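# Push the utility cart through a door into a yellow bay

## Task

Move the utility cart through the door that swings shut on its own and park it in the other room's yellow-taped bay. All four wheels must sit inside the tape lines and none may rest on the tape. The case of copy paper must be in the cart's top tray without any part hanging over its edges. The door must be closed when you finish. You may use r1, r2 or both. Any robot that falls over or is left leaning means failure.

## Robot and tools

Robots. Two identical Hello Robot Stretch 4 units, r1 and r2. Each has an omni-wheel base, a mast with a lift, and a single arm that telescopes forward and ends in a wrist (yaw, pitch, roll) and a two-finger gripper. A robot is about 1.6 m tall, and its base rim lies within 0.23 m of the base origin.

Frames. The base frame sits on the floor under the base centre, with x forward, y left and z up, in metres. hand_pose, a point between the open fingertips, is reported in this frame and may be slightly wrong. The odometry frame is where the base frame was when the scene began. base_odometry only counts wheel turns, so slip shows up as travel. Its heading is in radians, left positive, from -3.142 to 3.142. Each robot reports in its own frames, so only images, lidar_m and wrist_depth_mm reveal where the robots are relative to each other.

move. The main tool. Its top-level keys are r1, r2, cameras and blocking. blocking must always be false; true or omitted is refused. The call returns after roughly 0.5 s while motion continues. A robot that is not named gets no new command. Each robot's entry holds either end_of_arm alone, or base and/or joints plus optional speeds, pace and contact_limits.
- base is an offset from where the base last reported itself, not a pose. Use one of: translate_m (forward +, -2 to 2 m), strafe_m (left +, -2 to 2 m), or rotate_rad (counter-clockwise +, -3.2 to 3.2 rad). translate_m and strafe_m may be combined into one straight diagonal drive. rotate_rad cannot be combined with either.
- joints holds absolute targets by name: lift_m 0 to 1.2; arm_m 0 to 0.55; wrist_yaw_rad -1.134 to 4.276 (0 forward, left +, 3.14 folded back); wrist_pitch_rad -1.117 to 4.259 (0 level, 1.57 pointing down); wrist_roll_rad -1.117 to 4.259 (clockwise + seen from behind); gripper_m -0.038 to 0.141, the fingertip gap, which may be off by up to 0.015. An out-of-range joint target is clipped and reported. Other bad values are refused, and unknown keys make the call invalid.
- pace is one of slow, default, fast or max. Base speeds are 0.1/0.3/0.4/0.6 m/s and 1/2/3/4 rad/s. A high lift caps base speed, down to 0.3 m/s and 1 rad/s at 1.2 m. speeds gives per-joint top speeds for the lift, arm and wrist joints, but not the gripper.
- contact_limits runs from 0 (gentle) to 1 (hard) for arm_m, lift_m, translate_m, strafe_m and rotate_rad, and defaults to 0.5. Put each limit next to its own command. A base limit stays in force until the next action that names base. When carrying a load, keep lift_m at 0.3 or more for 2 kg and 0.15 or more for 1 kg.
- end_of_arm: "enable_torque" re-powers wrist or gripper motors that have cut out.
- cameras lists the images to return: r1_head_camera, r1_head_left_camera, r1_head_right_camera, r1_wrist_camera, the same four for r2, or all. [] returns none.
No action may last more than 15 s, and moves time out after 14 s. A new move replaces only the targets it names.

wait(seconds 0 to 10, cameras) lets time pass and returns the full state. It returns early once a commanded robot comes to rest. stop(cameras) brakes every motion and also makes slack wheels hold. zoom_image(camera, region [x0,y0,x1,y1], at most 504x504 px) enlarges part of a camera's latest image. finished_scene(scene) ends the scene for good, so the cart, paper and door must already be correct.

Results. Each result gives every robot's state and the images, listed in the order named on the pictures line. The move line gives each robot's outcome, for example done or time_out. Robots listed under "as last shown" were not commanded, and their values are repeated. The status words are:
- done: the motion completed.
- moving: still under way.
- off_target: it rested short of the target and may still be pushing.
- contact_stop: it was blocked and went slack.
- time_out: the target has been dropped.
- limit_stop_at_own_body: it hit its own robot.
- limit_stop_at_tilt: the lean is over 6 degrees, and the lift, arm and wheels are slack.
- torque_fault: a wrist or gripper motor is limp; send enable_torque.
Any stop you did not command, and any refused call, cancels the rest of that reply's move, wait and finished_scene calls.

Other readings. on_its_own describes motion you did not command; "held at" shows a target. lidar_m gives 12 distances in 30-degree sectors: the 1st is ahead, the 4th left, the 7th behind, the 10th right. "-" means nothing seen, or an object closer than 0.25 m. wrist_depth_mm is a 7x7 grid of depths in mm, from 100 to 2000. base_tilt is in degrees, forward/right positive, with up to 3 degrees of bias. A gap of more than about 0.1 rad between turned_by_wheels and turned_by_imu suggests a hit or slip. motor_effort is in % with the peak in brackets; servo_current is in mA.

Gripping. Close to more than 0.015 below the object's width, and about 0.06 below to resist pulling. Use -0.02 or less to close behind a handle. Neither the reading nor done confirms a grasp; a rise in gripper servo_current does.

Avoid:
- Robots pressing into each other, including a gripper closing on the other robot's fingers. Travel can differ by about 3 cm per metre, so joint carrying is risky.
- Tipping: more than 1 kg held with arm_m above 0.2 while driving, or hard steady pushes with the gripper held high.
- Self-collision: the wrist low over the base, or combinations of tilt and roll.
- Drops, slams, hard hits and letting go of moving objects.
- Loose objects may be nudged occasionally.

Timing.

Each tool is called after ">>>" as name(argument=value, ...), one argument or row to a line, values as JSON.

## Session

>>> move(
  blocking=false,
)

Scene clock: 0.00 s.
r1.base_odometry: x=+0.000 y=+0.000 heading=+0.000
r1.turned_by_wheels: +0.000
r1.turned_by_imu: +0.000
r1.base_tilt: forward=-1.6 right=+1.3
r1.lidar_m: 0.96 1.73 2.02 2.40 3.92 1.60 0.85 0.77 0.78 0.89 0.77 0.78
r1.base_status: not commanded
r1.joint_positions: lift_m=+0.124 arm_m=+0.000 wrist_yaw_rad=+3.194 wrist_pitch_rad=+0.002 wrist_roll_rad=+0.000 gripper_m=+0.056
r1.joint_status: not commanded
r1.measured_speeds: all 0
r1.motor_effort: lift_m=+19 arm_m=-4 wheel_0=-2 wheel_1=+1 wheel_2=+0
r1.servo_current: wrist_yaw_rad=59 wrist_pitch_rad=46 wrist_roll_rad=46 gripper_m=39
r1.hand_pose: x=-0.1216 y=+0.0722 z=+0.3019 quat_wxyz=(-0.026, -0.001, +0.000, +1.000) (m; r1's base frame)
r1.wrist_depth_mm: - 135 - - - - - / - 123 135 - - - - / - 121 191 - - - - / 110 136 194 - - - - / 137 - - - 1618 - - / 226 - 190 1098 188 1160 1118 / 224 163 750 798 768 768 759
r2.base_odometry: x=+0.000 y=+0.000 heading=+0.000
r2.turned_by_wheels: +0.000
r2.turned_by_imu: +0.000
r2.base_tilt: forward=-0.6 right=+0.1
r2.lidar_m: 1.29 1.32 1.58 2.33 2.36 2.78 1.41 1.41 2.77 2.39 2.42 1.48
r2.base_status: not commanded
r2.joint_positions: lift_m=+0.200 arm_m=+0.000 wrist_yaw_rad=+3.211 wrist_pitch_rad=+0.001 wrist_roll_rad=+0.000 gripper_m=+0.056
r2.joint_status: not commanded
r2.measured_speeds: all 0
r2.motor_effort: lift_m=+18 arm_m=-4 wheel_0=-1 wheel_1=+1 wheel_2=+1
r2.servo_current: wrist_yaw_rad=46 wrist_pitch_rad=39 wrist_roll_rad=52 gripper_m=52
r2.hand_pose: x=-0.1229 y=+0.0671 z=+0.3779 quat_wxyz=(-0.035, -0.001, +0.000, +0.999) (m; r2's base frame)
r2.wrist_depth_mm: - - 137 - - - - / - - 137 - - - - / - 109 138 - - - - / - 140 175 - - - - / 214 - - - - - - / 213 1281 196 1255 190 1336 1182 / 208 243 866 - - 854 878
pictures: r1_head_camera, r1_head_left_camera, r1_head_right_camera, r1_wrist_camera, r2_head_camera, r2_head_left_camera, r2_head_right_camera, r2_wrist_camera
Images, in order (width x height): r1_head_camera 420x560, r1_head_left_camera 420x672, r1_head_right_camera 420x672, r1_wrist_camera 616x392, r2_head_camera 420x560, r2_head_left_camera 420x672, r2_head_right_camera 420x672, r2_wrist_camera 616x392.

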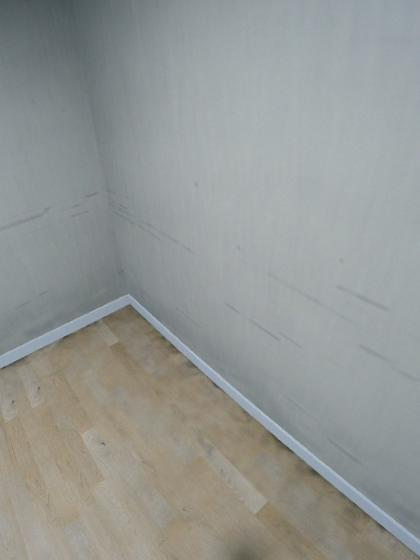

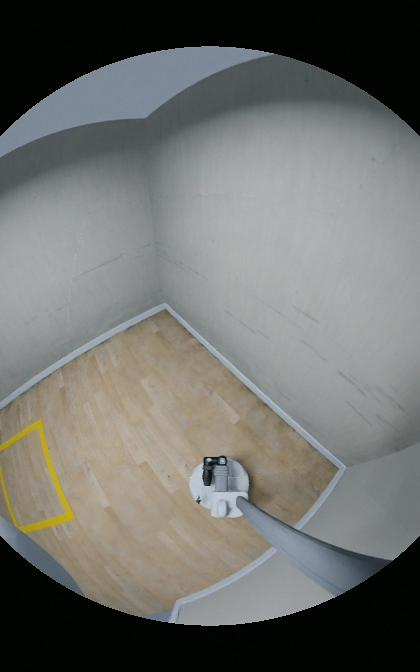

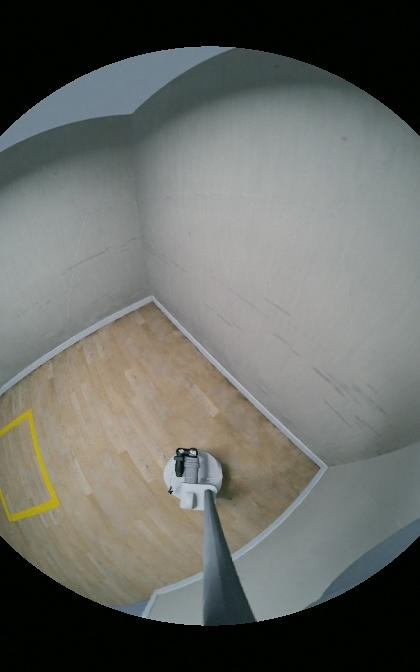

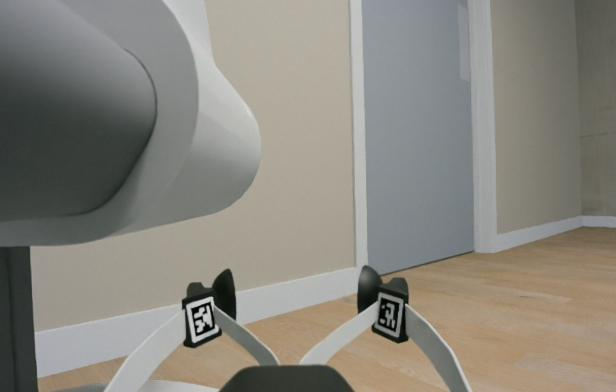

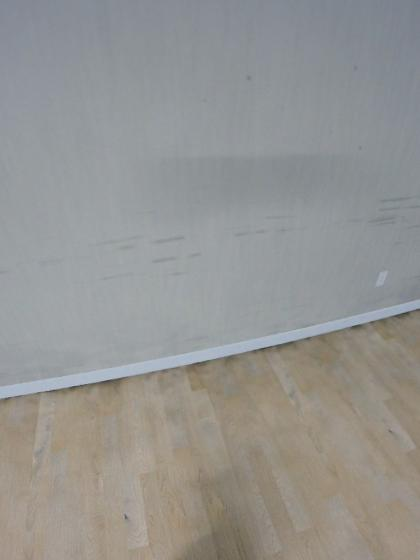

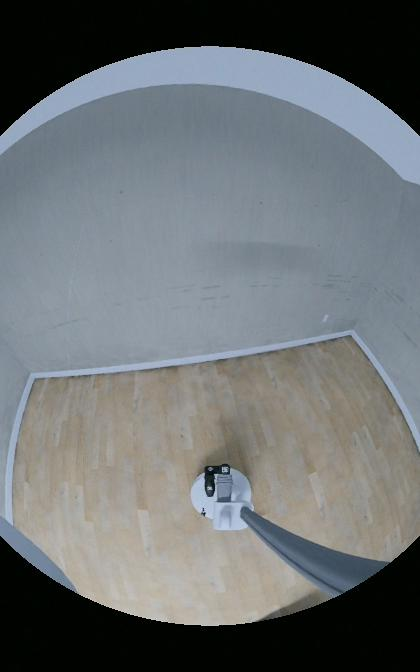

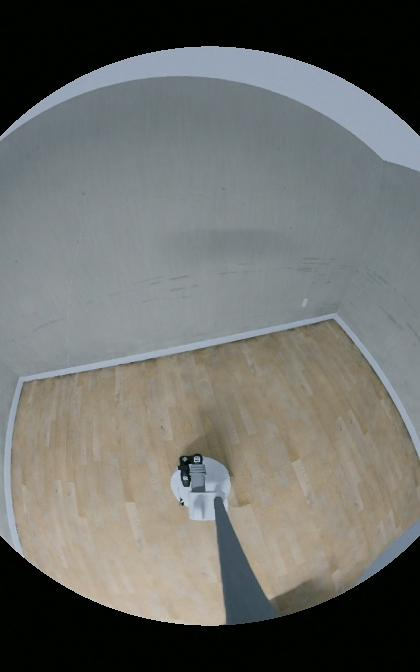

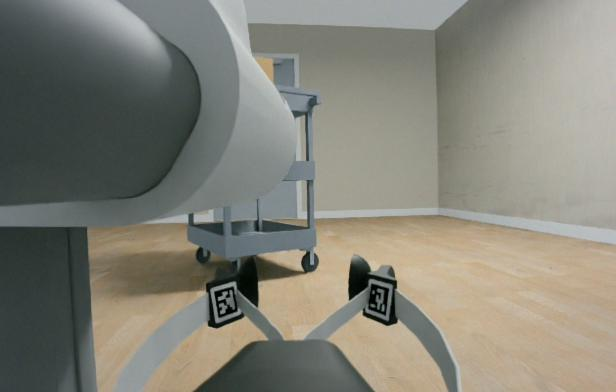

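>>> move(
  blocking=false,
  r1={"base":{"rotate_rad":2.5}},
  r2={"base":{"rotate_rad":3.1}},
  cameras=[],
)

>>> wait(
  seconds=4,
  cameras=[],
)

>>> wait(
  seconds=2,
  cameras=["r1_head_camera","r1_head_left_camera","r2_head_camera","r2_head_left_camera","r2_head_right_camera"],
)

Scene clock: 8.77 s.
move: r1 moving; r2 moving
r1.base_odometry: x=+0.000 y=+0.000 heading=+0.253
r1.turned_by_wheels: +0.253
r1.turned_by_imu: +0.253
r1.base_tilt: forward=-1.6 right=+1.3
r1.lidar_m: 1.15 2.01 2.11 2.98 2.65 1.07 0.80 0.74 0.81 0.80 0.72 0.82
r1.base_status: rotate_rad moving
r1.joint_positions: lift_m=+0.124 arm_m=+0.000 wrist_yaw_rad=+3.194 wrist_pitch_rad=+0.002 wrist_roll_rad=+0.000 gripper_m=+0.056
r1.joint_status: not commanded
r1.measured_speeds: translate_m=+0.000 strafe_m=+0.000 rotate_rad=+0.974 lift_m=+0.000 arm_m=+0.000 wrist_yaw_rad=+0.000 wrist_pitch_rad=+0.000 wrist_roll_rad=+0.000
r1.motor_effort: lift_m=+19(20) arm_m=-4(4) wheel_0=-7(9) wheel_1=-6(7) wheel_2=-6(7)
r1.servo_current: wrist_yaw_rad=46(59) wrist_pitch_rad=39(52) wrist_roll_rad=33(65) gripper_m=39(46)
r1.hand_pose: x=-0.1216 y=+0.0722 z=+0.3019 quat_wxyz=(-0.026, -0.001, +0.000, +1.000) (m; r1's base frame)
r1.wrist_depth_mm: - 135 - - - - 1808 / - 123 135 - - - 1808 / - 121 192 - - - 1756 / 111 136 195 - - - 1808 / 137 - - - - - 1756 / 226 - 190 976 188 1118 1138 / 224 152 759 798 778 750 759
r2.base_odometry: x=+0.000 y=+0.000 heading=+0.252
r2.turned_by_wheels: +0.252
r2.turned_by_imu: +0.245
r2.base_tilt: forward=-0.7 right=+0.0
r2.lidar_m: 1.29 1.38 1.94 2.33 2.46 3.37 1.44 3.35 2.49 2.40 1.84 1.36
r2.base_status: rotate_rad moving
r2.joint_positions: lift_m=+0.200 arm_m=+0.000 wrist_yaw_rad=+3.211 wrist_pitch_rad=+0.001 wrist_roll_rad=+0.000 gripper_m=+0.056
r2.joint_status: not commanded
r2.measured_speeds: translate_m=+0.002 strafe_m=+0.000 rotate_rad=+0.977 lift_m=+0.000 arm_m=+0.000 wrist_yaw_rad=+0.000 wrist_pitch_rad=+0.000 wrist_roll_rad=+0.000
r2.motor_effort: lift_m=+18(18) arm_m=-4(4) wheel_0=-4(9) wheel_1=-10(10) wheel_2=-10(11)
r2.servo_current: wrist_yaw_rad=52(52) wrist_pitch_rad=46(46) wrist_roll_rad=52(65) gripper_m=46(52)
r2.hand_pose: x=-0.1229 y=+0.0671 z=+0.3779 quat_wxyz=(-0.035, -0.001, +0.000, +0.999) (m; r2's base frame)
r2.wrist_depth_mm: - - 137 - - - - / - - 137 1756 - - - / - 109 138 286 - - - / - 140 176 - - - - / 214 - - - - - - / 213 1281 196 1308 190 1336 1182 / 208 242 878 - - 854 878
pictures: none
No camera images: "cameras" was empty.

Scene clock: 10.80 s.
earlier move: r1 done; r2 moving
r1.base_odometry: x=+0.000 y=+0.000 heading=+2.500
r1.turned_by_wheels: +2.247
r1.turned_by_imu: +2.259
r1.base_tilt: forward=-1.6 right=+1.3
r1.lidar_m: 2.04 0.94 0.74 0.75 0.85 0.78 0.76 0.87 1.41 2.03 2.26 3.60
r1.base_status: done
r1.joint_positions: lift_m=+0.124 arm_m=+0.000 wrist_yaw_rad=+3.194 wrist_pitch_rad=+0.002 wrist_roll_rad=+0.000 gripper_m=+0.056
r1.joint_status: not commanded
r1.measured_speeds: all 0
r1.motor_effort: lift_m=+20(20) arm_m=-4(4) wheel_0=-3(10) wheel_1=+0(9) wheel_2=+0(8)
r1.servo_current: wrist_yaw_rad=52(65) wrist_pitch_rad=33(52) wrist_roll_rad=39(65) gripper_m=39(52)
r1.hand_pose: x=-0.1216 y=+0.0722 z=+0.3019 quat_wxyz=(-0.026, -0.001, +0.000, +1.000) (m; r1's base frame)
r1.wrist_depth_mm: - 135 - - - - - / - 124 135 - - - - / - 121 192 - - - - / 111 136 194 - - - - / 137 - - - - - - / 226 - 190 - 187 - - / 759 759 750 143 732 683 750
r2.base_odometry: x=+0.000 y=+0.000 heading=+3.099
r2.turned_by_wheels: +2.847
r2.turned_by_imu: +2.771
r2.base_tilt: forward=-0.7 right=+0.1
r2.lidar_m: 1.45 1.40 2.86 2.39 2.37 1.55 1.31 1.31 1.54 2.35 2.34 2.68
r2.base_status: rotate_rad moving
r2.joint_positions: lift_m=+0.200 arm_m=+0.000 wrist_yaw_rad=+3.211 wrist_pitch_rad=+0.001 wrist_roll_rad=+0.000 gripper_m=+0.056
r2.joint_status: not commanded
r2.measured_speeds: translate_m=+0.000 strafe_m=+0.000 rotate_rad=+0.058 lift_m=+0.000 arm_m=+0.000 wrist_yaw_rad=+0.000 wrist_pitch_rad=+0.000 wrist_roll_rad=+0.000
r2.motor_effort: lift_m=+18(18) arm_m=-4(4) wheel_0=-4(10) wheel_1=-2(10) wheel_2=-4(13)
r2.servo_current: wrist_yaw_rad=46(52) wrist_pitch_rad=46(46) wrist_roll_rad=46(65) gripper_m=52(52)
r2.hand_pose: x=-0.1228 y=+0.0671 z=+0.3779 quat_wxyz=(-0.035, -0.001, +0.000, +0.999) (m; r2's base frame)
r2.wrist_depth_mm: - - 137 - - - - / - 107 137 - - - - / - 110 138 235 - - - / - 140 165 - - - - / 216 - - - - - - / 213 1205 193 1138 190 1336 1205 / 211 243 878 - - 854 854
wait: 2.03 of 4 s (r1 has come to rest)
pictures: none
No camera images: "cameras" was empty.

Scene clock: 11.10 s.
earlier move: r2 done
r1.base_odometry: x=+0.000 y=+0.000 heading=+2.500
r1.turned_by_wheels: +0.000
r1.turned_by_imu: +0.000
r1.base_tilt: forward=-1.6 right=+1.3
r1.lidar_m: 2.03 0.95 0.76 0.75 0.83 0.78 0.77 0.87 1.42 2.02 2.27 3.59
r1.base_status: done
r1.joint_positions: lift_m=+0.124 arm_m=+0.000 wrist_yaw_rad=+3.194 wrist_pitch_rad=+0.002 wrist_roll_rad=+0.000 gripper_m=+0.056
r1.joint_status: not commanded
r1.measured_speeds: all 0
r1.motor_effort: lift_m=+20(20) arm_m=-4(4) wheel_0=-2(10) wheel_1=+0(9) wheel_2=+0(8)
r1.servo_current: wrist_yaw_rad=39(65) wrist_pitch_rad=46(52) wrist_roll_rad=39(65) gripper_m=39(52)
r1.hand_pose: x=-0.1216 y=+0.0722 z=+0.3019 quat_wxyz=(-0.026, -0.001, +0.000, +1.000) (m; r1's base frame)
r1.wrist_depth_mm: - 135 - - - - - / - 123 135 - - - - / - 121 191 - - - - / 110 136 195 - - - - / 137 - - - - - - / 226 - 190 - 187 - - / 750 759 759 143 741 683 741
r2.base_odometry: x=+0.000 y=+0.000 heading=+3.099
r2.turned_by_wheels: +0.000
r2.turned_by_imu: +0.000
r2.base_tilt: forward=-0.7 right=+0.1
r2.lidar_m: 1.44 1.40 2.85 2.39 2.36 1.57 1.33 1.28 1.50 2.35 2.34 2.68
r2.base_status: done
r2.joint_positions: lift_m=+0.200 arm_m=+0.000 wrist_yaw_rad=+3.211 wrist_pitch_rad=+0.001 wrist_roll_rad=+0.000 gripper_m=+0.056
r2.joint_status: not commanded
r2.measured_speeds: all 0
r2.motor_effort: lift_m=+18(18) arm_m=-4(4) wheel_0=-3(10) wheel_1=-2(10) wheel_2=-4(13)
r2.servo_current: wrist_yaw_rad=52(52) wrist_pitch_rad=39(46) wrist_roll_rad=46(65) gripper_m=52(52)
r2.hand_pose: x=-0.1228 y=+0.0671 z=+0.3779 quat_wxyz=(-0.035, -0.001, +0.000, +0.999) (m; r2's base frame)
r2.wrist_depth_mm: - - 137 - - - - / - 107 137 - - - - / - 110 138 236 - - - / - 140 165 - - - - / 216 - - - - - - / 213 1182 192 1182 190 1308 1182 / 211 245 878 - - 842 878
wait: 0.30 of 2 s (r2 has come to rest)
pictures: r1_head_camera, r1_head_left_camera, r2_head_camera, r2_head_left_camera, r2_head_right_camera
Images, in order (width x height): r1_head_camera 420x560, r1_head_left_camera 420x672, r2_head_camera 420x560, r2_head_left_camera 420x672, r2_head_right_camera 420x672.

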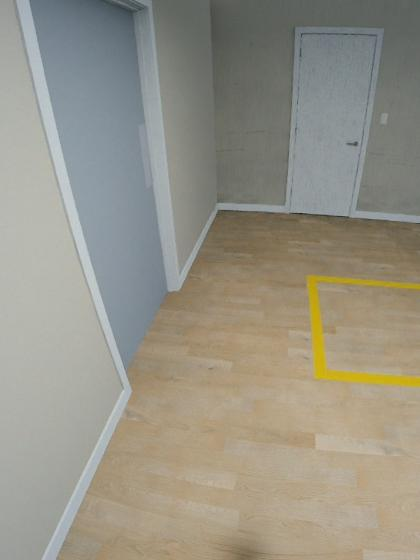

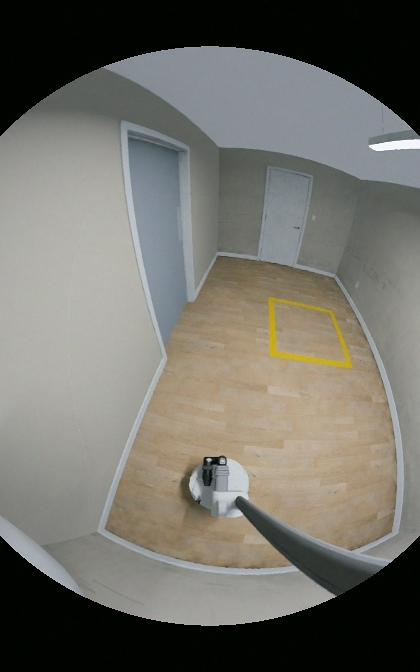

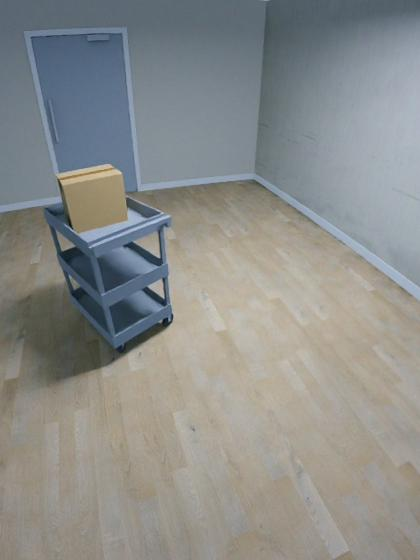

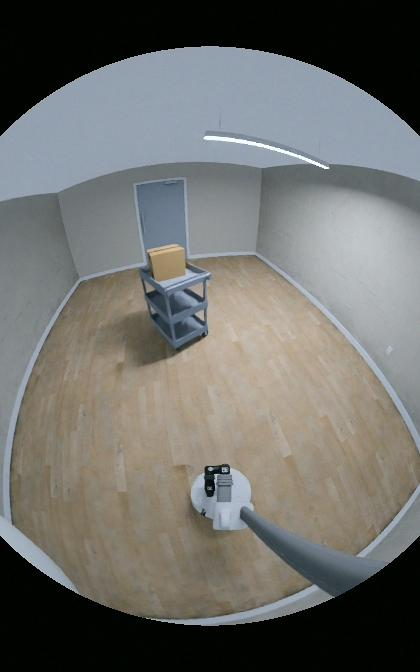

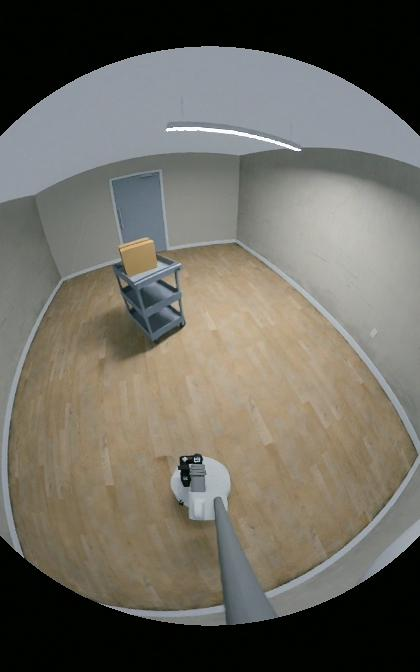

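>>> move(
  blocking=false,
  r1={"base":{"rotate_rad":1.384},"joints":{"lift_m":1.0}},
  r2={"base":{"rotate_rad":1.97},"joints":{"lift_m":0.9}},
  cameras=["r2_head_camera"],
)

>>> zoom_image(
  camera="r2_head_camera",
  region=[0, 0, 300, 370],
)

>>> wait(
  seconds=4,
  cameras=[],
)

>>> wait(
  seconds=3,
  cameras=["r2_head_right_camera","r1_head_camera"],
)

Scene clock: 97.50 s.
move: r1 moving; r2 moving
r1.base_odometry: x=+0.000 y=+0.000 heading=+2.753
r1.turned_by_wheels: +0.253
r1.turned_by_imu: +0.254
r1.base_tilt: forward=-1.6 right=+1.3
r1.lidar_m: 1.21 0.79 0.75 0.78 0.82 0.75 0.80 1.02 2.03 2.08 2.65 3.91
r1.base_status: rotate_rad moving
r1.joint_positions: lift_m=+0.162 arm_m=+0.000 wrist_yaw_rad=+3.194 wrist_pitch_rad=+0.002 wrist_roll_rad=+0.000 gripper_m=+0.056
r1.joint_status: lift_m moving
r1.measured_speeds: translate_m=+0.000 strafe_m=+0.000 rotate_rad=+0.980 lift_m=+0.146 arm_m=+0.000 wrist_yaw_rad=+0.000 wrist_pitch_rad=+0.000 wrist_roll_rad=+0.000
r1.motor_effort: lift_m=+25(27) arm_m=-4(4) wheel_0=-8(9) wheel_1=-7(7) wheel_2=-5(7)
r1.servo_current: wrist_yaw_rad=78(78) wrist_pitch_rad=39(46) wrist_roll_rad=39(52) gripper_m=39(46)
r1.hand_pose: x=-0.1216 y=+0.0722 z=+0.3395 quat_wxyz=(-0.026, -0.001, +0.000, +1.000) (m; r1's base frame)
r1.wrist_depth_mm: - 135 - - - - - / - 123 135 - - - - / - 121 191 - - - - / 112 136 194 - - - - / 137 - - - - - - / 226 1078 190 - 188 - - / 809 820 798 143 750 - -
r2.base_odometry: x=+0.000 y=+0.000 heading=-2.931
r2.turned_by_wheels: +0.253
r2.turned_by_imu: +0.246
r2.base_tilt: forward=-0.7 right=+0.0
r2.lidar_m: 1.40 3.58 2.51 2.39 1.94 1.39 1.28 1.36 1.81 2.33 2.40 3.20
r2.base_status: rotate_rad moving
r2.joint_positions: lift_m=+0.238 arm_m=+0.000 wrist_yaw_rad=+3.211 wrist_pitch_rad=+0.001 wrist_roll_rad=+0.000 gripper_m=+0.056
r2.joint_status: lift_m moving
r2.measured_speeds: translate_m=-0.002 strafe_m=+0.001 rotate_rad=+0.980 lift_m=+0.146 arm_m=+0.000 wrist_yaw_rad=+0.000 wrist_pitch_rad=+0.000 wrist_roll_rad=+0.000
r2.motor_effort: lift_m=+23(24) arm_m=-4(4) wheel_0=-11(11) wheel_1=-9(10) wheel_2=-10(11)
r2.servo_current: wrist_yaw_rad=39(52) wrist_pitch_rad=39(46) wrist_roll_rad=33(52) gripper_m=46(52)
r2.hand_pose: x=-0.1228 y=+0.0671 z=+0.4157 quat_wxyz=(-0.035, -0.001, +0.000, +0.999) (m; r2's base frame)
r2.wrist_depth_mm: - - 137 - - - - / - 107 137 - - - - / - 110 138 235 - - - / - 140 165 - - - - / 216 - - - - - - / 212 1229 193 1160 190 1229 1182 / 211 244 1025 - - 960 931
pictures: r2_head_camera
Images, in order (width x height): r2_head_camera 420x560.

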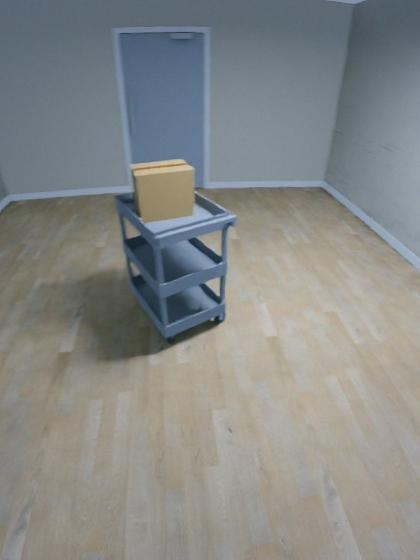

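Scaled by 1.362 from the camera's 420x560 image, which has a finer 1200x1600 frame.

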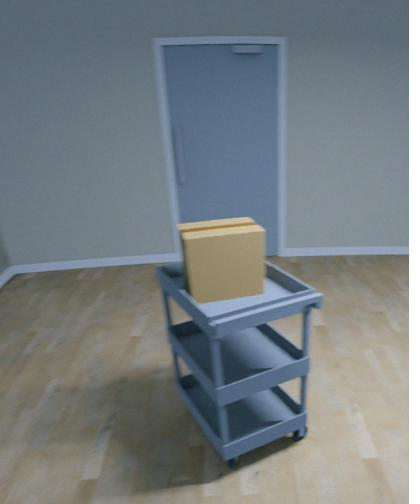

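Scene clock: 100.60 s.
earlier move: r1 moving; r2 done
r1.base_odometry: x=+0.000 y=+0.000 heading=-2.400
r1.turned_by_wheels: +1.131
r1.turned_by_imu: +1.137
r1.base_tilt: forward=-1.6 right=+1.2
r1.lidar_m: 0.74 0.77 0.81 0.76 0.79 1.12 2.02 2.10 2.85 3.26 1.12 0.77
r1.base_status: done
r1.joint_positions: lift_m=+0.985 arm_m=+0.000 wrist_yaw_rad=+3.194 wrist_pitch_rad=+0.002 wrist_roll_rad=+0.000 gripper_m=+0.056
r1.joint_status: lift_m moving
r1.measured_speeds: translate_m=+0.000 strafe_m=+0.000 rotate_rad=+0.000 lift_m=+0.099 arm_m=+0.000 wrist_yaw_rad=+0.000 wrist_pitch_rad=+0.000 wrist_roll_rad=+0.000
r1.motor_effort: lift_m=+23(28) arm_m=-4(4) wheel_0=-1(9) wheel_1=-1(9) wheel_2=-1(8)
r1.servo_current: wrist_yaw_rad=46(78) wrist_pitch_rad=39(52) wrist_roll_rad=52(72) gripper_m=39(52)
r1.hand_pose: x=-0.1216 y=+0.0722 z=+1.1623 quat_wxyz=(-0.026, -0.001, +0.000, +1.000) (m; r1's base frame)
r1.wrist_depth_mm: - 135 - - - - - / - 123 146 - - - - / - 121 191 - - - - / 110 135 206 - - - - / 217 - - - - - - / - - 195 - 187 - - / - - - 153 - - -
r2.base_odometry: x=+0.000 y=+0.000 heading=-1.215
r2.turned_by_wheels: +1.716
r2.turned_by_imu: +1.671
r2.base_tilt: forward=-0.7 right=+0.0
r2.lidar_m: 2.37 1.73 1.35 1.31 1.43 2.06 2.35 2.55 1.62 1.39 3.16 2.42
r2.base_status: done
r2.joint_positions: lift_m=+0.900 arm_m=+0.000 wrist_yaw_rad=+3.211 wrist_pitch_rad=+0.001 wrist_roll_rad=+0.000 gripper_m=+0.056
r2.joint_status: all done
r2.measured_speeds: all 0
r2.motor_effort: lift_m=+21(26) arm_m=-4(5) wheel_0=-2(11) wheel_1=-3(10) wheel_2=-5(12)
r2.servo_current: wrist_yaw_rad=33(52) wrist_pitch_rad=39(46) wrist_roll_rad=46(59) gripper_m=46(59)
r2.hand_pose: x=-0.1228 y=+0.0671 z=+1.0776 quat_wxyz=(-0.035, -0.001, +0.000, +0.999) (m; r2's base frame)
r2.wrist_depth_mm: - - 137 - - - - / - 107 138 - - - - / - 113 138 - - - - / - 140 178 - - - - / 215 - - - - - - / 213 - 196 - 192 - - / 211 246 - - - - -
wait: 3.10 of 4 s (r2 has come to rest)
pictures: none
No camera images: "cameras" was empty.

Scene clock: 101.20 s.
earlier move: r1 done
r1.base_odometry: x=+0.000 y=+0.000 heading=-2.400
r1.turned_by_wheels: +0.000
r1.turned_by_imu: +0.000
r1.base_tilt: forward=-1.6 right=+1.3
r1.lidar_m: 0.75 0.78 0.79 0.77 0.81 1.10 2.02 2.11 2.85 3.25 1.13 0.81
r1.base_status: done
r1.joint_positions: lift_m=+1.000 arm_m=+0.000 wrist_yaw_rad=+3.194 wrist_pitch_rad=+0.002 wrist_roll_rad=+0.000 gripper_m=+0.056
r1.joint_status: all done
r1.measured_speeds: all 0
r1.motor_effort: lift_m=+24(28) arm_m=-4(4) wheel_0=-1(9) wheel_1=-1(9) wheel_2=-1(8)
r1.servo_current: wrist_yaw_rad=39(78) wrist_pitch_rad=39(52) wrist_roll_rad=46(72) gripper_m=39(52)
r1.hand_pose: x=-0.1216 y=+0.0722 z=+1.1771 quat_wxyz=(-0.026, -0.001, +0.000, +1.000) (m; r1's base frame)
r1.wrist_depth_mm: - 135 - - - - - / - 123 145 - - - - / - 121 190 - - - - / 110 136 205 - - - - / 216 - - - - - - / - - 193 - 187 - - / - - - 153 - - -
r2.base_odometry: x=+0.000 y=+0.000 heading=-1.215
r2.turned_by_wheels: +0.000
r2.turned_by_imu: +0.000
r2.base_tilt: forward=-0.7 right=+0.1
r2.lidar_m: 2.38 1.74 1.34 1.30 1.41 2.07 2.34 2.50 1.60 1.40 3.15 2.44
r2.base_status: done
r2.joint_positions: lift_m=+0.900 arm_m=+0.000 wrist_yaw_rad=+3.211 wrist_pitch_rad=+0.001 wrist_roll_rad=+0.000 gripper_m=+0.056
r2.joint_status: all done
r2.measured_speeds: all 0
r2.motor_effort: lift_m=+21(26) arm_m=-4(5) wheel_0=-3(11) wheel_1=-3(10) wheel_2=-4(12)
r2.servo_current: wrist_yaw_rad=46(52) wrist_pitch_rad=46(46) wrist_roll_rad=46(59) gripper_m=46(59)
r2.hand_pose: x=-0.1228 y=+0.0671 z=+1.0776 quat_wxyz=(-0.035, -0.001, +0.000, +0.999) (m; r2's base frame)
r2.wrist_depth_mm: - - 137 - - - - / - 107 137 - - - - / - 113 139 - - - - / - 140 178 - - - - / 216 - - - - - - / 213 - 195 - 191 - - / 210 245 - - - - -
wait: 0.60 of 3 s (r1 has come to rest)
pictures: r1_head_camera, r2_head_right_camera
Images, in order (width x height): r1_head_camera 420x560, r2_head_right_camera 420x672.

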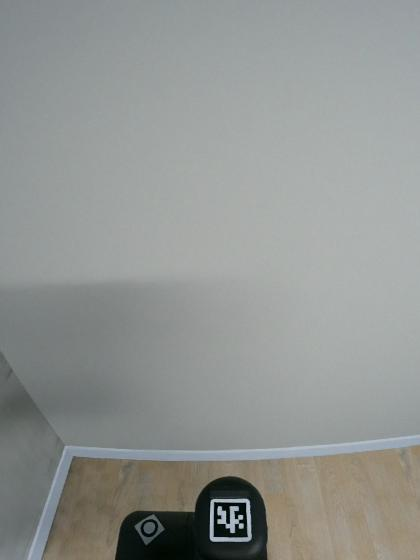

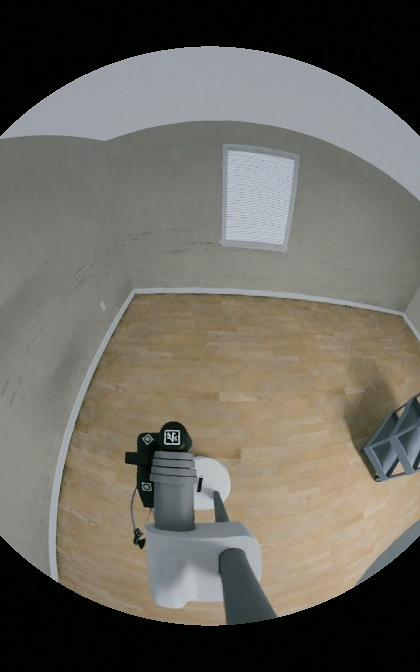

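>>> move(
  blocking=false,
  r1={"base":{"rotate_rad":-0.04},"joints":{"wrist_yaw_rad":0,"wrist_pitch_rad":1.57,"wrist_roll_rad":1.57}},
  r2={"base":{"rotate_rad":0.056},"joints":{"wrist_yaw_rad":-1.1,"gripper_m":0.1}},
  cameras=[],
)

>>> wait(
  seconds=1.5,
  cameras=[],
)

>>> move(
  blocking=false,
  r1={"base":{"translate_m":-0.25,"strafe_m":-1.7}},
  r2={"base":{"translate_m":-1.2,"strafe_m":-2.0}},
  cameras=[],
)

>>> wait(
  seconds=8,
  cameras=[],
)

>>> wait(
  seconds=4,
  cameras=["r1_head_camera","r2_head_right_camera","r2_head_camera"],
)

Scene clock: 118.67 s.
move: r1 moving; r2 moving
r1.base_odometry: x=+0.000 y=+0.000 heading=-2.439
r1.turned_by_wheels: -0.040
r1.turned_by_imu: -0.040
r1.base_tilt: forward=-1.6 right=+1.3
r1.lidar_m: 0.74 0.77 0.82 0.77 0.80 1.04 2.02 2.11 2.76 3.91 1.19 0.79
r1.base_status: rotate_rad moving
r1.joint_positions: lift_m=+1.000 arm_m=+0.000 wrist_yaw_rad=+2.607 wrist_pitch_rad=+0.583 wrist_roll_rad=+0.582 gripper_m=+0.056
r1.joint_status: wrist_yaw_rad moving; wrist_pitch_rad moving; wrist_roll_rad moving
r1.measured_speeds: translate_m=+0.000 strafe_m=+0.000 rotate_rad=+0.000 lift_m=+0.000 arm_m=+0.000 wrist_yaw_rad=-1.822 wrist_pitch_rad=+1.819 wrist_roll_rad=+1.820
r1.motor_effort: lift_m=+24(24) arm_m=-4(4) wheel_0=+3(5) wheel_1=+2(4) wheel_2=+1(3)
r1.servo_current: wrist_yaw_rad=98(124) wrist_pitch_rad=39(85) wrist_roll_rad=85(111) gripper_m=39(46)
r1.hand_pose: x=+0.0082 y=+0.1979 z=+1.0191 quat_wxyz=(+0.322, -0.193, +0.338, +0.863) (m; r1's base frame)
r1.wrist_depth_mm: - - - - - - - / - - - - - - - / - - - - - - - / - - - - - - - / - - - 1808 - - - / - - 193 1618 187 1229 - / - 1708 1537 143 1205 1098 1042
r2.base_odometry: x=+0.000 y=+0.000 heading=-1.159
r2.turned_by_wheels: +0.055
r2.turned_by_imu: +0.054
r2.base_tilt: forward=-0.7 right=+0.1
r2.lidar_m: 2.37 1.66 1.34 1.30 1.45 2.25 2.33 2.58 1.52 1.39 3.03 2.39
r2.base_status: rotate_rad moving
r2.joint_positions: lift_m=+0.900 arm_m=+0.000 wrist_yaw_rad=+2.650 wrist_pitch_rad=+0.001 wrist_roll_rad=+0.000 gripper_m=+0.075
r2.joint_status: wrist_yaw_rad moving; gripper_m moving
r2.measured_speeds: translate_m=+0.000 strafe_m=+0.000 rotate_rad=+0.000 lift_m=+0.000 arm_m=+0.000 wrist_yaw_rad=-1.736 wrist_pitch_rad=+0.000 wrist_roll_rad=+0.000
r2.motor_effort: lift_m=+21(21) arm_m=-4(5) wheel_0=-3(9) wheel_1=-2(8) wheel_2=-5(9)
r2.servo_current: wrist_yaw_rad=104(143) wrist_pitch_rad=39(46) wrist_roll_rad=59(59) gripper_m=104(104)
r2.hand_pose: x=-0.0420 y=+0.2132 z=+1.0776 quat_wxyz=(+0.243, -0.001, +0.000, +0.970) (m; r2's base frame)
r2.wrist_depth_mm: - - - - - - - / - - - - - - - / 224 - - - - - - / - - - - - - - / - - - - - - - / - - 189 - 190 - - / - - - - - - -
pictures: none
No camera images: "cameras" was empty.

Scene clock: 120.17 s.
earlier move: r1 moving; r2 moving
r1.base_odometry: x=+0.000 y=+0.000 heading=-2.439
r1.turned_by_wheels: +0.000
r1.turned_by_imu: +0.000
r1.base_tilt: forward=-1.6 right=+1.3
r1.lidar_m: 0.73 0.78 0.81 0.77 0.79 1.06 2.00 2.08 2.76 3.86 1.19 0.81
r1.base_status: done
r1.joint_positions: lift_m=+1.000 arm_m=+0.000 wrist_yaw_rad=+0.019 wrist_pitch_rad=+1.568 wrist_roll_rad=+1.568 gripper_m=+0.056
r1.joint_status: wrist_yaw_rad moving; wrist_pitch_rad moving; wrist_roll_rad moving
r1.measured_speeds: translate_m=+0.000 strafe_m=+0.000 rotate_rad=+0.000 lift_m=+0.000 arm_m=+0.000 wrist_yaw_rad=-0.548 wrist_pitch_rad=+0.003 wrist_roll_rad=+0.000
r1.motor_effort: lift_m=+24(24) arm_m=-4(4) wheel_0=+2(5) wheel_1=+2(4) wheel_2=+2(3)
r1.servo_current: wrist_yaw_rad=46(124) wrist_pitch_rad=39(98) wrist_roll_rad=59(111) gripper_m=39(46)
r1.hand_pose: x=+0.1734 y=-0.0874 z=+0.8894 quat_wxyz=(+0.506, +0.495, +0.505, -0.494) (m; r1's base frame)
r1.wrist_depth_mm: - 1118 1098 1118 1098 1098 1078 / - 1098 1098 1118 1098 1098 1118 / 1042 1118 1098 1118 1118 1098 1098 / 1025 1098 1098 1098 904 1118 1118 / 1008 1138 1118 904 904 904 375 / - 1098 192 1098 187 1098 1098 / - 1042 1098 153 1118 1098 1118
r2.base_odometry: x=+0.000 y=+0.000 heading=-1.159
r2.turned_by_wheels: +0.000
r2.turned_by_imu: +0.000
r2.base_tilt: forward=-0.7 right=+0.1
r2.lidar_m: 2.38 1.66 1.33 1.32 1.44 2.21 2.34 2.62 1.53 1.41 3.01 2.40
r2.base_status: done
r2.joint_positions: lift_m=+0.900 arm_m=+0.000 wrist_yaw_rad=+0.045 wrist_pitch_rad=+0.001 wrist_roll_rad=+0.000 gripper_m=+0.100
r2.joint_status: wrist_yaw_rad moving; the others done
r2.measured_speeds: translate_m=+0.000 strafe_m=+0.000 rotate_rad=+0.000 lift_m=+0.000 arm_m=+0.000 wrist_yaw_rad=-1.736 wrist_pitch_rad=+0.000 wrist_roll_rad=+0.000
r2.motor_effort: lift_m=+21(21) arm_m=-4(5) wheel_0=-3(9) wheel_1=-1(8) wheel_2=-4(9)
r2.servo_current: wrist_yaw_rad=111(150) wrist_pitch_rad=39(46) wrist_roll_rad=46(59) gripper_m=52(104)
r2.hand_pose: x=+0.4630 y=-0.0744 z=+1.0776 quat_wxyz=(+1.000, +0.000, +0.001, +0.023) (m; r2's base frame)
r2.wrist_depth_mm: - - - - - 1921 1808 / - - - - - 1983 1756 / - - - - - 1921 1808 / - - - - - 1983 1863 / - - - - - - - / - 1708 196 - 195 - - / - 1756 - - - - -
wait: 1.50 s; no rest
pictures: none
No camera images: "cameras" was empty.

Scene clock: 120.67 s.
earlier move: r1 done; r2 moving
move: r1 moving; r2 moving
r1.base_odometry: x=-0.018 y=+0.029 heading=-2.439
r1.turned_by_wheels: +0.000
r1.turned_by_imu: +0.000
r1.base_tilt: forward=-1.6 right=+1.2
r1.lidar_m: 0.76 0.78 0.85 0.80 0.82 1.11 1.99 2.09 2.75 3.89 1.18 0.82
r1.base_status: translate_m moving; strafe_m moving
r1.joint_positions: lift_m=+1.000 arm_m=+0.000 wrist_yaw_rad=+0.003 wrist_pitch_rad=+1.568 wrist_roll_rad=+1.568 gripper_m=+0.056
r1.joint_status: all done
r1.measured_speeds: translate_m=-0.020 strafe_m=-0.127 rotate_rad=+0.003 lift_m=+0.000 arm_m=+0.000 wrist_yaw_rad=+0.000 wrist_pitch_rad=+0.000 wrist_roll_rad=+0.000
r1.motor_effort: lift_m=+24(24) arm_m=-3(4) wheel_0=+9(10) wheel_1=-10(11) wheel_2=+3(4)
r1.servo_current: wrist_yaw_rad=46(65) wrist_pitch_rad=46(46) wrist_roll_rad=52(72) gripper_m=39(46)
r1.hand_pose: x=+0.1719 y=-0.0874 z=+0.8894 quat_wxyz=(+0.502, +0.499, +0.501, -0.498) (m; r1's base frame)
r1.wrist_depth_mm: 1025 1098 1098 1118 1118 1118 1118 / 991 1098 1138 1118 1118 1118 1138 / 1025 1098 1118 1098 1118 1098 1118 / 1025 1118 1118 1098 891 1118 1098 / 991 1078 1138 891 904 1118 1118 / 1008 1118 192 1098 189 1118 1118 / - 1042 1098 153 1118 1118 1118
r2.base_odometry: x=-0.031 y=+0.004 heading=-1.159
r2.turned_by_wheels: +0.000
r2.turned_by_imu: +0.000
r2.base_tilt: forward=-0.6 right=+0.1
r2.lidar_m: 2.39 1.68 1.36 1.30 1.45 2.31 2.33 2.54 1.50 1.38 3.02 2.43
r2.base_status: translate_m moving; strafe_m moving
r2.joint_positions: lift_m=+0.900 arm_m=+0.000 wrist_yaw_rad=-0.821 wrist_pitch_rad=+0.001 wrist_roll_rad=+0.000 gripper_m=+0.100
r2.joint_status: wrist_yaw_rad moving
r2.measured_speeds: translate_m=-0.063 strafe_m=-0.105 rotate_rad=-0.001 lift_m=+0.000 arm_m=+0.000 wrist_yaw_rad=-1.732 wrist_pitch_rad=+0.000 wrist_roll_rad=+0.000
r2.motor_effort: lift_m=+21(21) arm_m=-4(4) wheel_0=+7(9) wheel_1=-11(12) wheel_2=+10(10)
r2.servo_current: wrist_yaw_rad=78(117) wrist_pitch_rad=46(46) wrist_roll_rad=52(52) gripper_m=52(59)
r2.hand_pose: x=+0.3035 y=-0.2706 z=+1.0776 quat_wxyz=(+0.917, +0.000, +0.000, -0.399) (m; r2's base frame)
r2.wrist_depth_mm: 1808 - - - - - - / 1808 - - - - - - / 1808 - - - - - - / 1863 - - - - - - / - - - - - - - / - - 195 - 195 - - / - - - - - - -
pictures: none
No camera images: "cameras" was empty.

Scene clock: 127.30 s.
earlier move: r1 done; r2 moving
r1.base_odometry: x=-0.908 y=+1.459 heading=-2.439
r1.turned_by_wheels: +0.000
r1.turned_by_imu: -0.011
r1.base_tilt: forward=-1.6 right=+1.3
r1.lidar_m: 1.17 1.21 1.49 2.43 2.50 1.76 1.64 1.72 2.25 2.27 1.71 1.18
r1.base_status: done
r1.joint_positions: lift_m=+1.000 arm_m=+0.000 wrist_yaw_rad=+0.003 wrist_pitch_rad=+1.568 wrist_roll_rad=+1.568 gripper_m=+0.056
r1.joint_status: all done
r1.measured_speeds: all 0
r1.motor_effort: lift_m=+23(24) arm_m=-3(4) wheel_0=+0(10) wheel_1=+1(11) wheel_2=+2(5)
r1.servo_current: wrist_yaw_rad=46(72) wrist_pitch_rad=46(52) wrist_roll_rad=52(72) gripper_m=39(52)
r1.hand_pose: x=+0.1719 y=-0.0874 z=+0.8894 quat_wxyz=(+0.502, +0.499, +0.501, -0.498) (m; r1's base frame)
r1.wrist_depth_mm: 1098 1098 1098 1098 1098 1098 1098 / 1098 1098 1098 1098 1098 1098 1118 / 1118 1118 1098 1098 1098 1098 1118 / 1118 1098 1098 1098 891 1118 1098 / 1098 1138 1098 891 904 1138 1118 / 1098 1098 192 1118 188 1118 1118 / 1118 1098 1098 153 1118 1098 1098
r2.base_odometry: x=-1.945 y=+0.252 heading=-1.159
r2.turned_by_wheels: +0.000
r2.turned_by_imu: -0.003
r2.base_tilt: forward=-0.7 right=+0.0
r2.lidar_m: 0.44 0.44 3.14 3.13 2.02 1.61 1.60 1.74 2.71 2.69 2.92 0.53
r2.base_status: translate_m moving; strafe_m moving
r2.joint_positions: lift_m=+0.900 arm_m=+0.000 wrist_yaw_rad=-1.097 wrist_pitch_rad=+0.001 wrist_roll_rad=+0.000 gripper_m=+0.100
r2.joint_status: all done
r2.measured_speeds: translate_m=-0.155 strafe_m=-0.259 rotate_rad=+0.000 lift_m=+0.000 arm_m=+0.000 wrist_yaw_rad=+0.000 wrist_pitch_rad=+0.000 wrist_roll_rad=+0.000
r2.motor_effort: lift_m=+21(21) arm_m=-4(5) wheel_0=+6(11) wheel_1=-8(13) wheel_2=+7(10)
r2.servo_current: wrist_yaw_rad=46(117) wrist_pitch_rad=46(52) wrist_roll_rad=33(59) gripper_m=52(59)
r2.hand_pose: x=+0.2247 y=-0.2965 z=+1.0777 quat_wxyz=(+0.853, +0.000, +0.000, -0.521) (m; r2's base frame)
r2.wrist_depth_mm: - - - - - - - / - - - - - - - / - - - - - - - / - - - - - - - / - - - - - - - / - - 193 - 195 - - / - 597 - - - - -
wait: 6.63 of 8 s (r1 has come to rest)
pictures: none
No camera images: "cameras" was empty.

Scene clock: 129.43 s.
earlier move: r2 done
r1.base_odometry: x=-0.908 y=+1.459 heading=-2.439
r1.turned_by_wheels: +0.000
r1.turned_by_imu: +0.000
r1.base_tilt: forward=-1.6 right=+1.3
r1.lidar_m: 1.17 1.21 1.49 2.41 2.52 1.77 1.66 1.71 2.26 2.24 1.71 1.17
r1.base_status: done
r1.joint_positions: lift_m=+1.000 arm_m=+0.000 wrist_yaw_rad=+0.003 wrist_pitch_rad=+1.568 wrist_roll_rad=+1.568 gripper_m=+0.056
r1.joint_status: all done
r1.measured_speeds: all 0
r1.motor_effort: lift_m=+23(24) arm_m=-3(4) wheel_0=+0(10) wheel_1=+0(11) wheel_2=+2(5)
r1.servo_current: wrist_yaw_rad=59(72) wrist_pitch_rad=39(52) wrist_roll_rad=46(72) gripper_m=46(52)
r1.hand_pose: x=+0.1719 y=-0.0874 z=+0.8894 quat_wxyz=(+0.502, +0.499, +0.501, -0.498) (m; r1's base frame)
r1.wrist_depth_mm: 1098 1098 1098 1118 1098 1118 1098 / 1098 1118 1118 1098 1118 1118 1098 / 1118 1098 1098 1098 1118 1098 1098 / 1098 1098 1098 1098 904 1098 1098 / 1118 1098 1118 891 891 1098 1138 / 1078 1098 193 1078 188 1138 1118 / 1118 1118 1098 153 1118 1138 1118
r2.base_odometry: x=-2.313 y=+0.299 heading=-1.159
r2.turned_by_wheels: +0.000
r2.turned_by_imu: +0.000
r2.base_tilt: forward=-0.7 right=+0.1
r2.lidar_m: 0.70 0.73 3.49 3.46 1.83 1.47 1.45 1.61 2.37 2.35 2.59 3.32
r2.base_status: done
r2.joint_positions: lift_m=+0.900 arm_m=+0.000 wrist_yaw_rad=-1.097 wrist_pitch_rad=+0.001 wrist_roll_rad=+0.000 gripper_m=+0.100
r2.joint_status: all done
r2.measured_speeds: all 0
r2.motor_effort: lift_m=+21(21) arm_m=-4(5) wheel_0=+3(11) wheel_1=-2(13) wheel_2=+5(10)
r2.servo_current: wrist_yaw_rad=39(117) wrist_pitch_rad=33(52) wrist_roll_rad=52(59) gripper_m=46(59)
r2.hand_pose: x=+0.2247 y=-0.2965 z=+1.0777 quat_wxyz=(+0.853, +0.000, +0.000, -0.521) (m; r2's base frame)
r2.wrist_depth_mm: - - - - - - - / - - - - - - - / - - - - - - - / - - - - - - - / - - - - - - - / - - 195 - 195 - - / - - - - - - -
wait: 2.13 of 4 s (r2 has come to rest)
pictures: r1_head_camera, r2_head_camera, r2_head_right_camera
Images, in order (width x height): r1_head_camera 420x560, r2_head_camera 420x560, r2_head_right_camera 420x672.

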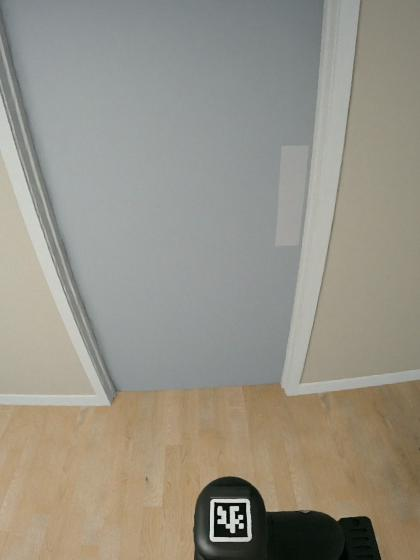

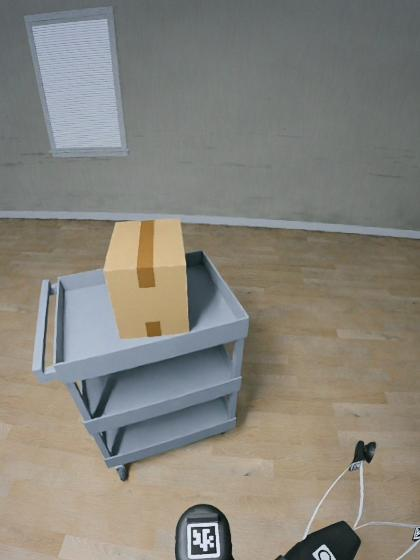

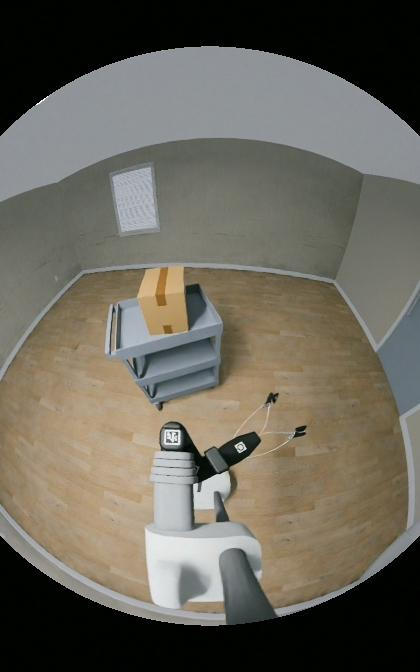

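>>> move(
  blocking=false,
  r1={"base":{"strafe_m":0.12}},
  r2={"base":{"strafe_m":-2.0}},
  cameras=[],
)

>>> wait(
  seconds=4,
  cameras=[],
)

>>> wait(
  seconds=7,
  cameras=["r1_head_camera","r2_head_right_camera","r2_head_camera"],
)

Scene clock: 145.73 s.
move: r1 moving; r2 moving
r1.base_odometry: x=-0.884 y=+1.431 heading=-2.439
r1.turned_by_wheels: +0.000
r1.turned_by_imu: +0.000
r1.base_tilt: forward=-1.6 right=+1.3
r1.lidar_m: 1.17 1.20 1.47 2.40 2.47 1.78 1.66 1.73 2.26 2.28 1.73 1.19
r1.base_status: strafe_m moving
r1.joint_positions: lift_m=+1.000 arm_m=+0.000 wrist_yaw_rad=+0.003 wrist_pitch_rad=+1.568 wrist_roll_rad=+1.568 gripper_m=+0.056
r1.joint_status: not commanded
r1.measured_speeds: translate_m=-0.001 strafe_m=+0.139 rotate_rad=+0.004 lift_m=+0.000 arm_m=+0.000 wrist_yaw_rad=+0.000 wrist_pitch_rad=+0.000 wrist_roll_rad=+0.000
r1.motor_effort: lift_m=+23(24) arm_m=-4(4) wheel_0=-9(11) wheel_1=+8(10) wheel_2=+0(2)
r1.servo_current: wrist_yaw_rad=39(59) wrist_pitch_rad=46(46) wrist_roll_rad=46(65) gripper_m=39(52)
r1.hand_pose: x=+0.1719 y=-0.0874 z=+0.8894 quat_wxyz=(+0.502, +0.499, +0.501, -0.498) (m; r1's base frame)
r1.wrist_depth_mm: 1098 1078 1098 1098 1118 1078 1098 / 1118 1098 1118 1098 1118 1118 1118 / 1098 1098 1118 1098 1118 1118 1118 / 1098 1098 1098 1098 904 1118 1098 / 1118 1098 1098 878 904 1118 1118 / 1118 1098 192 1098 187 1118 1098 / 1118 1098 1118 153 1078 1118 1098
r2.base_odometry: x=-2.346 y=+0.285 heading=-1.159
r2.turned_by_wheels: +0.000
r2.turned_by_imu: +0.000
r2.base_tilt: forward=-0.7 right=+0.1
r2.lidar_m: 0.74 0.70 3.52 3.48 1.85 1.47 1.46 1.60 2.34 2.32 2.55 3.32
r2.base_status: strafe_m moving
r2.joint_positions: lift_m=+0.900 arm_m=+0.000 wrist_yaw_rad=-1.097 wrist_pitch_rad=+0.001 wrist_roll_rad=+0.000 gripper_m=+0.100
r2.joint_status: not commanded
r2.measured_speeds: translate_m=+0.000 strafe_m=-0.141 rotate_rad=-0.002 lift_m=+0.000 arm_m=+0.000 wrist_yaw_rad=+0.000 wrist_pitch_rad=+0.000 wrist_roll_rad=+0.000
r2.motor_effort: lift_m=+21(21) arm_m=-4(4) wheel_0=+9(13) wheel_1=-12(13) wheel_2=+1(3)
r2.servo_current: wrist_yaw_rad=46(59) wrist_pitch_rad=46(46) wrist_roll_rad=52(59) gripper_m=46(59)
r2.hand_pose: x=+0.2247 y=-0.2965 z=+1.0777 quat_wxyz=(+0.853, +0.000, +0.000, -0.521) (m; r2's base frame)
r2.wrist_depth_mm: - - - - - - - / - - - - - - - / - - - - - - - / - - - - - - - / - - - - - - - / - - 195 - 195 - - / - - - - - - -
pictures: none
No camera images: "cameras" was empty.

Scene clock: 146.83 s.
earlier move: r1 done; r2 moving
r1.base_odometry: x=-0.830 y=+1.367 heading=-2.439
r1.turned_by_wheels: +0.000
r1.turned_by_imu: +0.000
r1.base_tilt: forward=-1.6 right=+1.3
r1.lidar_m: 1.16 1.19 1.51 2.32 2.39 1.79 1.67 1.72 2.28 2.38 1.70 1.23
r1.base_status: done
r1.joint_positions: lift_m=+1.000 arm_m=+0.000 wrist_yaw_rad=+0.003 wrist_pitch_rad=+1.568 wrist_roll_rad=+1.568 gripper_m=+0.056
r1.joint_status: not commanded
r1.measured_speeds: all 0
r1.motor_effort: lift_m=+24(24) arm_m=-4(4) wheel_0=-2(11) wheel_1=+1(10) wheel_2=+0(2)
r1.servo_current: wrist_yaw_rad=52(59) wrist_pitch_rad=46(52) wrist_roll_rad=39(72) gripper_m=39(52)
r1.hand_pose: x=+0.1719 y=-0.0874 z=+0.8894 quat_wxyz=(+0.502, +0.499, +0.501, -0.498) (m; r1's base frame)
r1.wrist_depth_mm: 1098 1118 1098 1078 1118 1118 1078 / 1078 1118 1118 1118 1118 1118 1118 / 1078 1118 1098 1078 1098 1118 1098 / 1098 1098 1118 1138 891 1118 1118 / 1118 1118 1098 904 904 1118 343 / 1098 1098 191 1118 187 1098 1118 / 1098 1118 1118 153 1098 1078 1118
r2.base_odometry: x=-2.611 y=+0.169 heading=-1.159
r2.turned_by_wheels: +0.000
r2.turned_by_imu: +0.000
r2.base_tilt: forward=-0.7 right=+0.1
r2.lidar_m: 0.83 0.81 0.91 3.77 1.88 1.52 1.49 1.64 2.05 2.03 2.20 3.26
r2.base_status: strafe_m moving
r2.joint_positions: lift_m=+0.900 arm_m=+0.000 wrist_yaw_rad=-1.097 wrist_pitch_rad=+0.001 wrist_roll_rad=+0.000 gripper_m=+0.100
r2.joint_status: not commanded
r2.measured_speeds: translate_m=+0.000 strafe_m=-0.301 rotate_rad=+0.001 lift_m=+0.000 arm_m=+0.000 wrist_yaw_rad=+0.000 wrist_pitch_rad=+0.000 wrist_roll_rad=+0.000
r2.motor_effort: lift_m=+21(21) arm_m=-4(4) wheel_0=+6(14) wheel_1=-7(13) wheel_2=+0(3)
r2.servo_current: wrist_yaw_rad=52(59) wrist_pitch_rad=39(52) wrist_roll_rad=39(59) gripper_m=52(59)
r2.hand_pose: x=+0.2247 y=-0.2965 z=+1.0777 quat_wxyz=(+0.853, +0.000, +0.000, -0.521) (m; r2's base frame)
r2.wrist_depth_mm: - - - - - - - / - - - - - - - / - - - - - - - / - - - - - - - / - - - - - - - / - - 195 - 195 - - / - - - - - - -
wait: 1.10 of 4 s (r1 has come to rest)
pictures: none
No camera images: "cameras" was empty.

Scene clock: 153.23 s.
earlier move: r2 done
r1.base_odometry: x=-0.830 y=+1.367 heading=-2.439
r1.turned_by_wheels: +0.000
r1.turned_by_imu: +0.000
r1.base_tilt: forward=-1.6 right=+1.3
r1.lidar_m: 1.16 1.19 1.50 2.32 2.39 1.78 1.66 1.71 2.26 2.39 1.72 1.20
r1.base_status: done
r1.joint_positions: lift_m=+1.000 arm_m=+0.000 wrist_yaw_rad=+0.003 wrist_pitch_rad=+1.568 wrist_roll_rad=+1.568 gripper_m=+0.056
r1.joint_status: not commanded
r1.measured_speeds: all 0
r1.motor_effort: lift_m=+23(24) arm_m=-3(4) wheel_0=-2(11) wheel_1=+1(10) wheel_2=+0(2)
r1.servo_current: wrist_yaw_rad=39(72) wrist_pitch_rad=46(52) wrist_roll_rad=39(72) gripper_m=46(52)
r1.hand_pose: x=+0.1719 y=-0.0874 z=+0.8894 quat_wxyz=(+0.502, +0.499, +0.501, -0.498) (m; r1's base frame)
r1.wrist_depth_mm: 1098 1098 1118 1118 1138 1078 1098 / 1098 1078 1078 1098 1098 1098 1118 / 1098 1118 1098 1098 1078 1118 1118 / 1098 1118 1098 1098 891 1098 1098 / 1098 1098 1098 891 891 1118 343 / 1098 1098 192 1098 188 1098 1118 / 1098 1098 1118 153 1098 1118 1098
r2.base_odometry: x=-4.146 y=-0.501 heading=-1.159
r2.turned_by_wheels: +0.000
r2.turned_by_imu: -0.001
r2.base_tilt: forward=-0.6 right=+0.0
r2.lidar_m: 3.03 3.27 2.01 2.53 2.19 1.76 1.02 0.51 0.36 0.35 0.41 0.65
r2.base_status: done
r2.joint_positions: lift_m=+0.900 arm_m=+0.000 wrist_yaw_rad=-1.097 wrist_pitch_rad=+0.001 wrist_roll_rad=+0.000 gripper_m=+0.100
r2.joint_status: not commanded
r2.measured_speeds: all 0
r2.motor_effort: lift_m=+21(21) arm_m=-4(5) wheel_0=+2(14) wheel_1=-3(13) wheel_2=+0(3)
r2.servo_current: wrist_yaw_rad=52(65) wrist_pitch_rad=39(52) wrist_roll_rad=52(65) gripper_m=59(59)
r2.hand_pose: x=+0.2247 y=-0.2965 z=+1.0777 quat_wxyz=(+0.853, +0.000, +0.000, -0.521) (m; r2's base frame)
r2.wrist_depth_mm: - - - 382 327 282 256 / - - - 382 329 283 256 / - - - 382 332 285 260 / - - - 384 332 289 260 / - - - 387 334 290 263 / 778 - 189 379 196 285 263 / - - - - 325 285 263
wait: 6.40 of 7 s (r2 has come to rest)
pictures: r1_head_camera, r2_head_camera, r2_head_right_camera
Images, in order (width x height): r1_head_camera 420x560, r2_head_camera 420x560, r2_head_right_camera 420x672.

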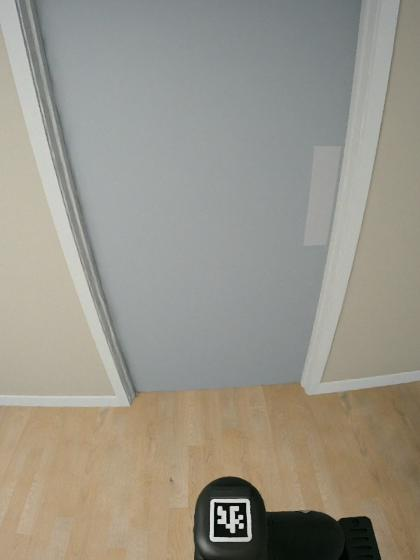

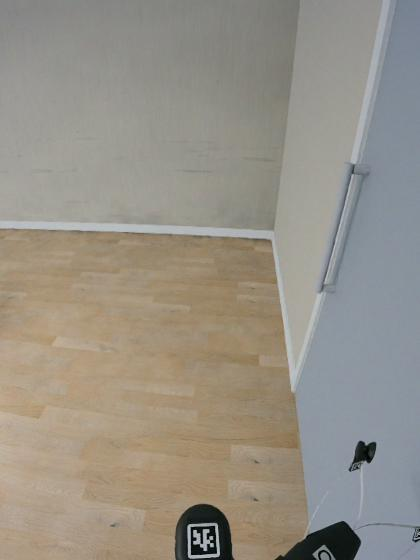

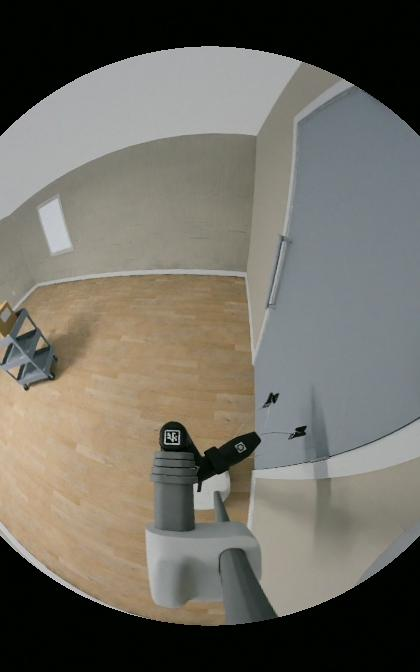

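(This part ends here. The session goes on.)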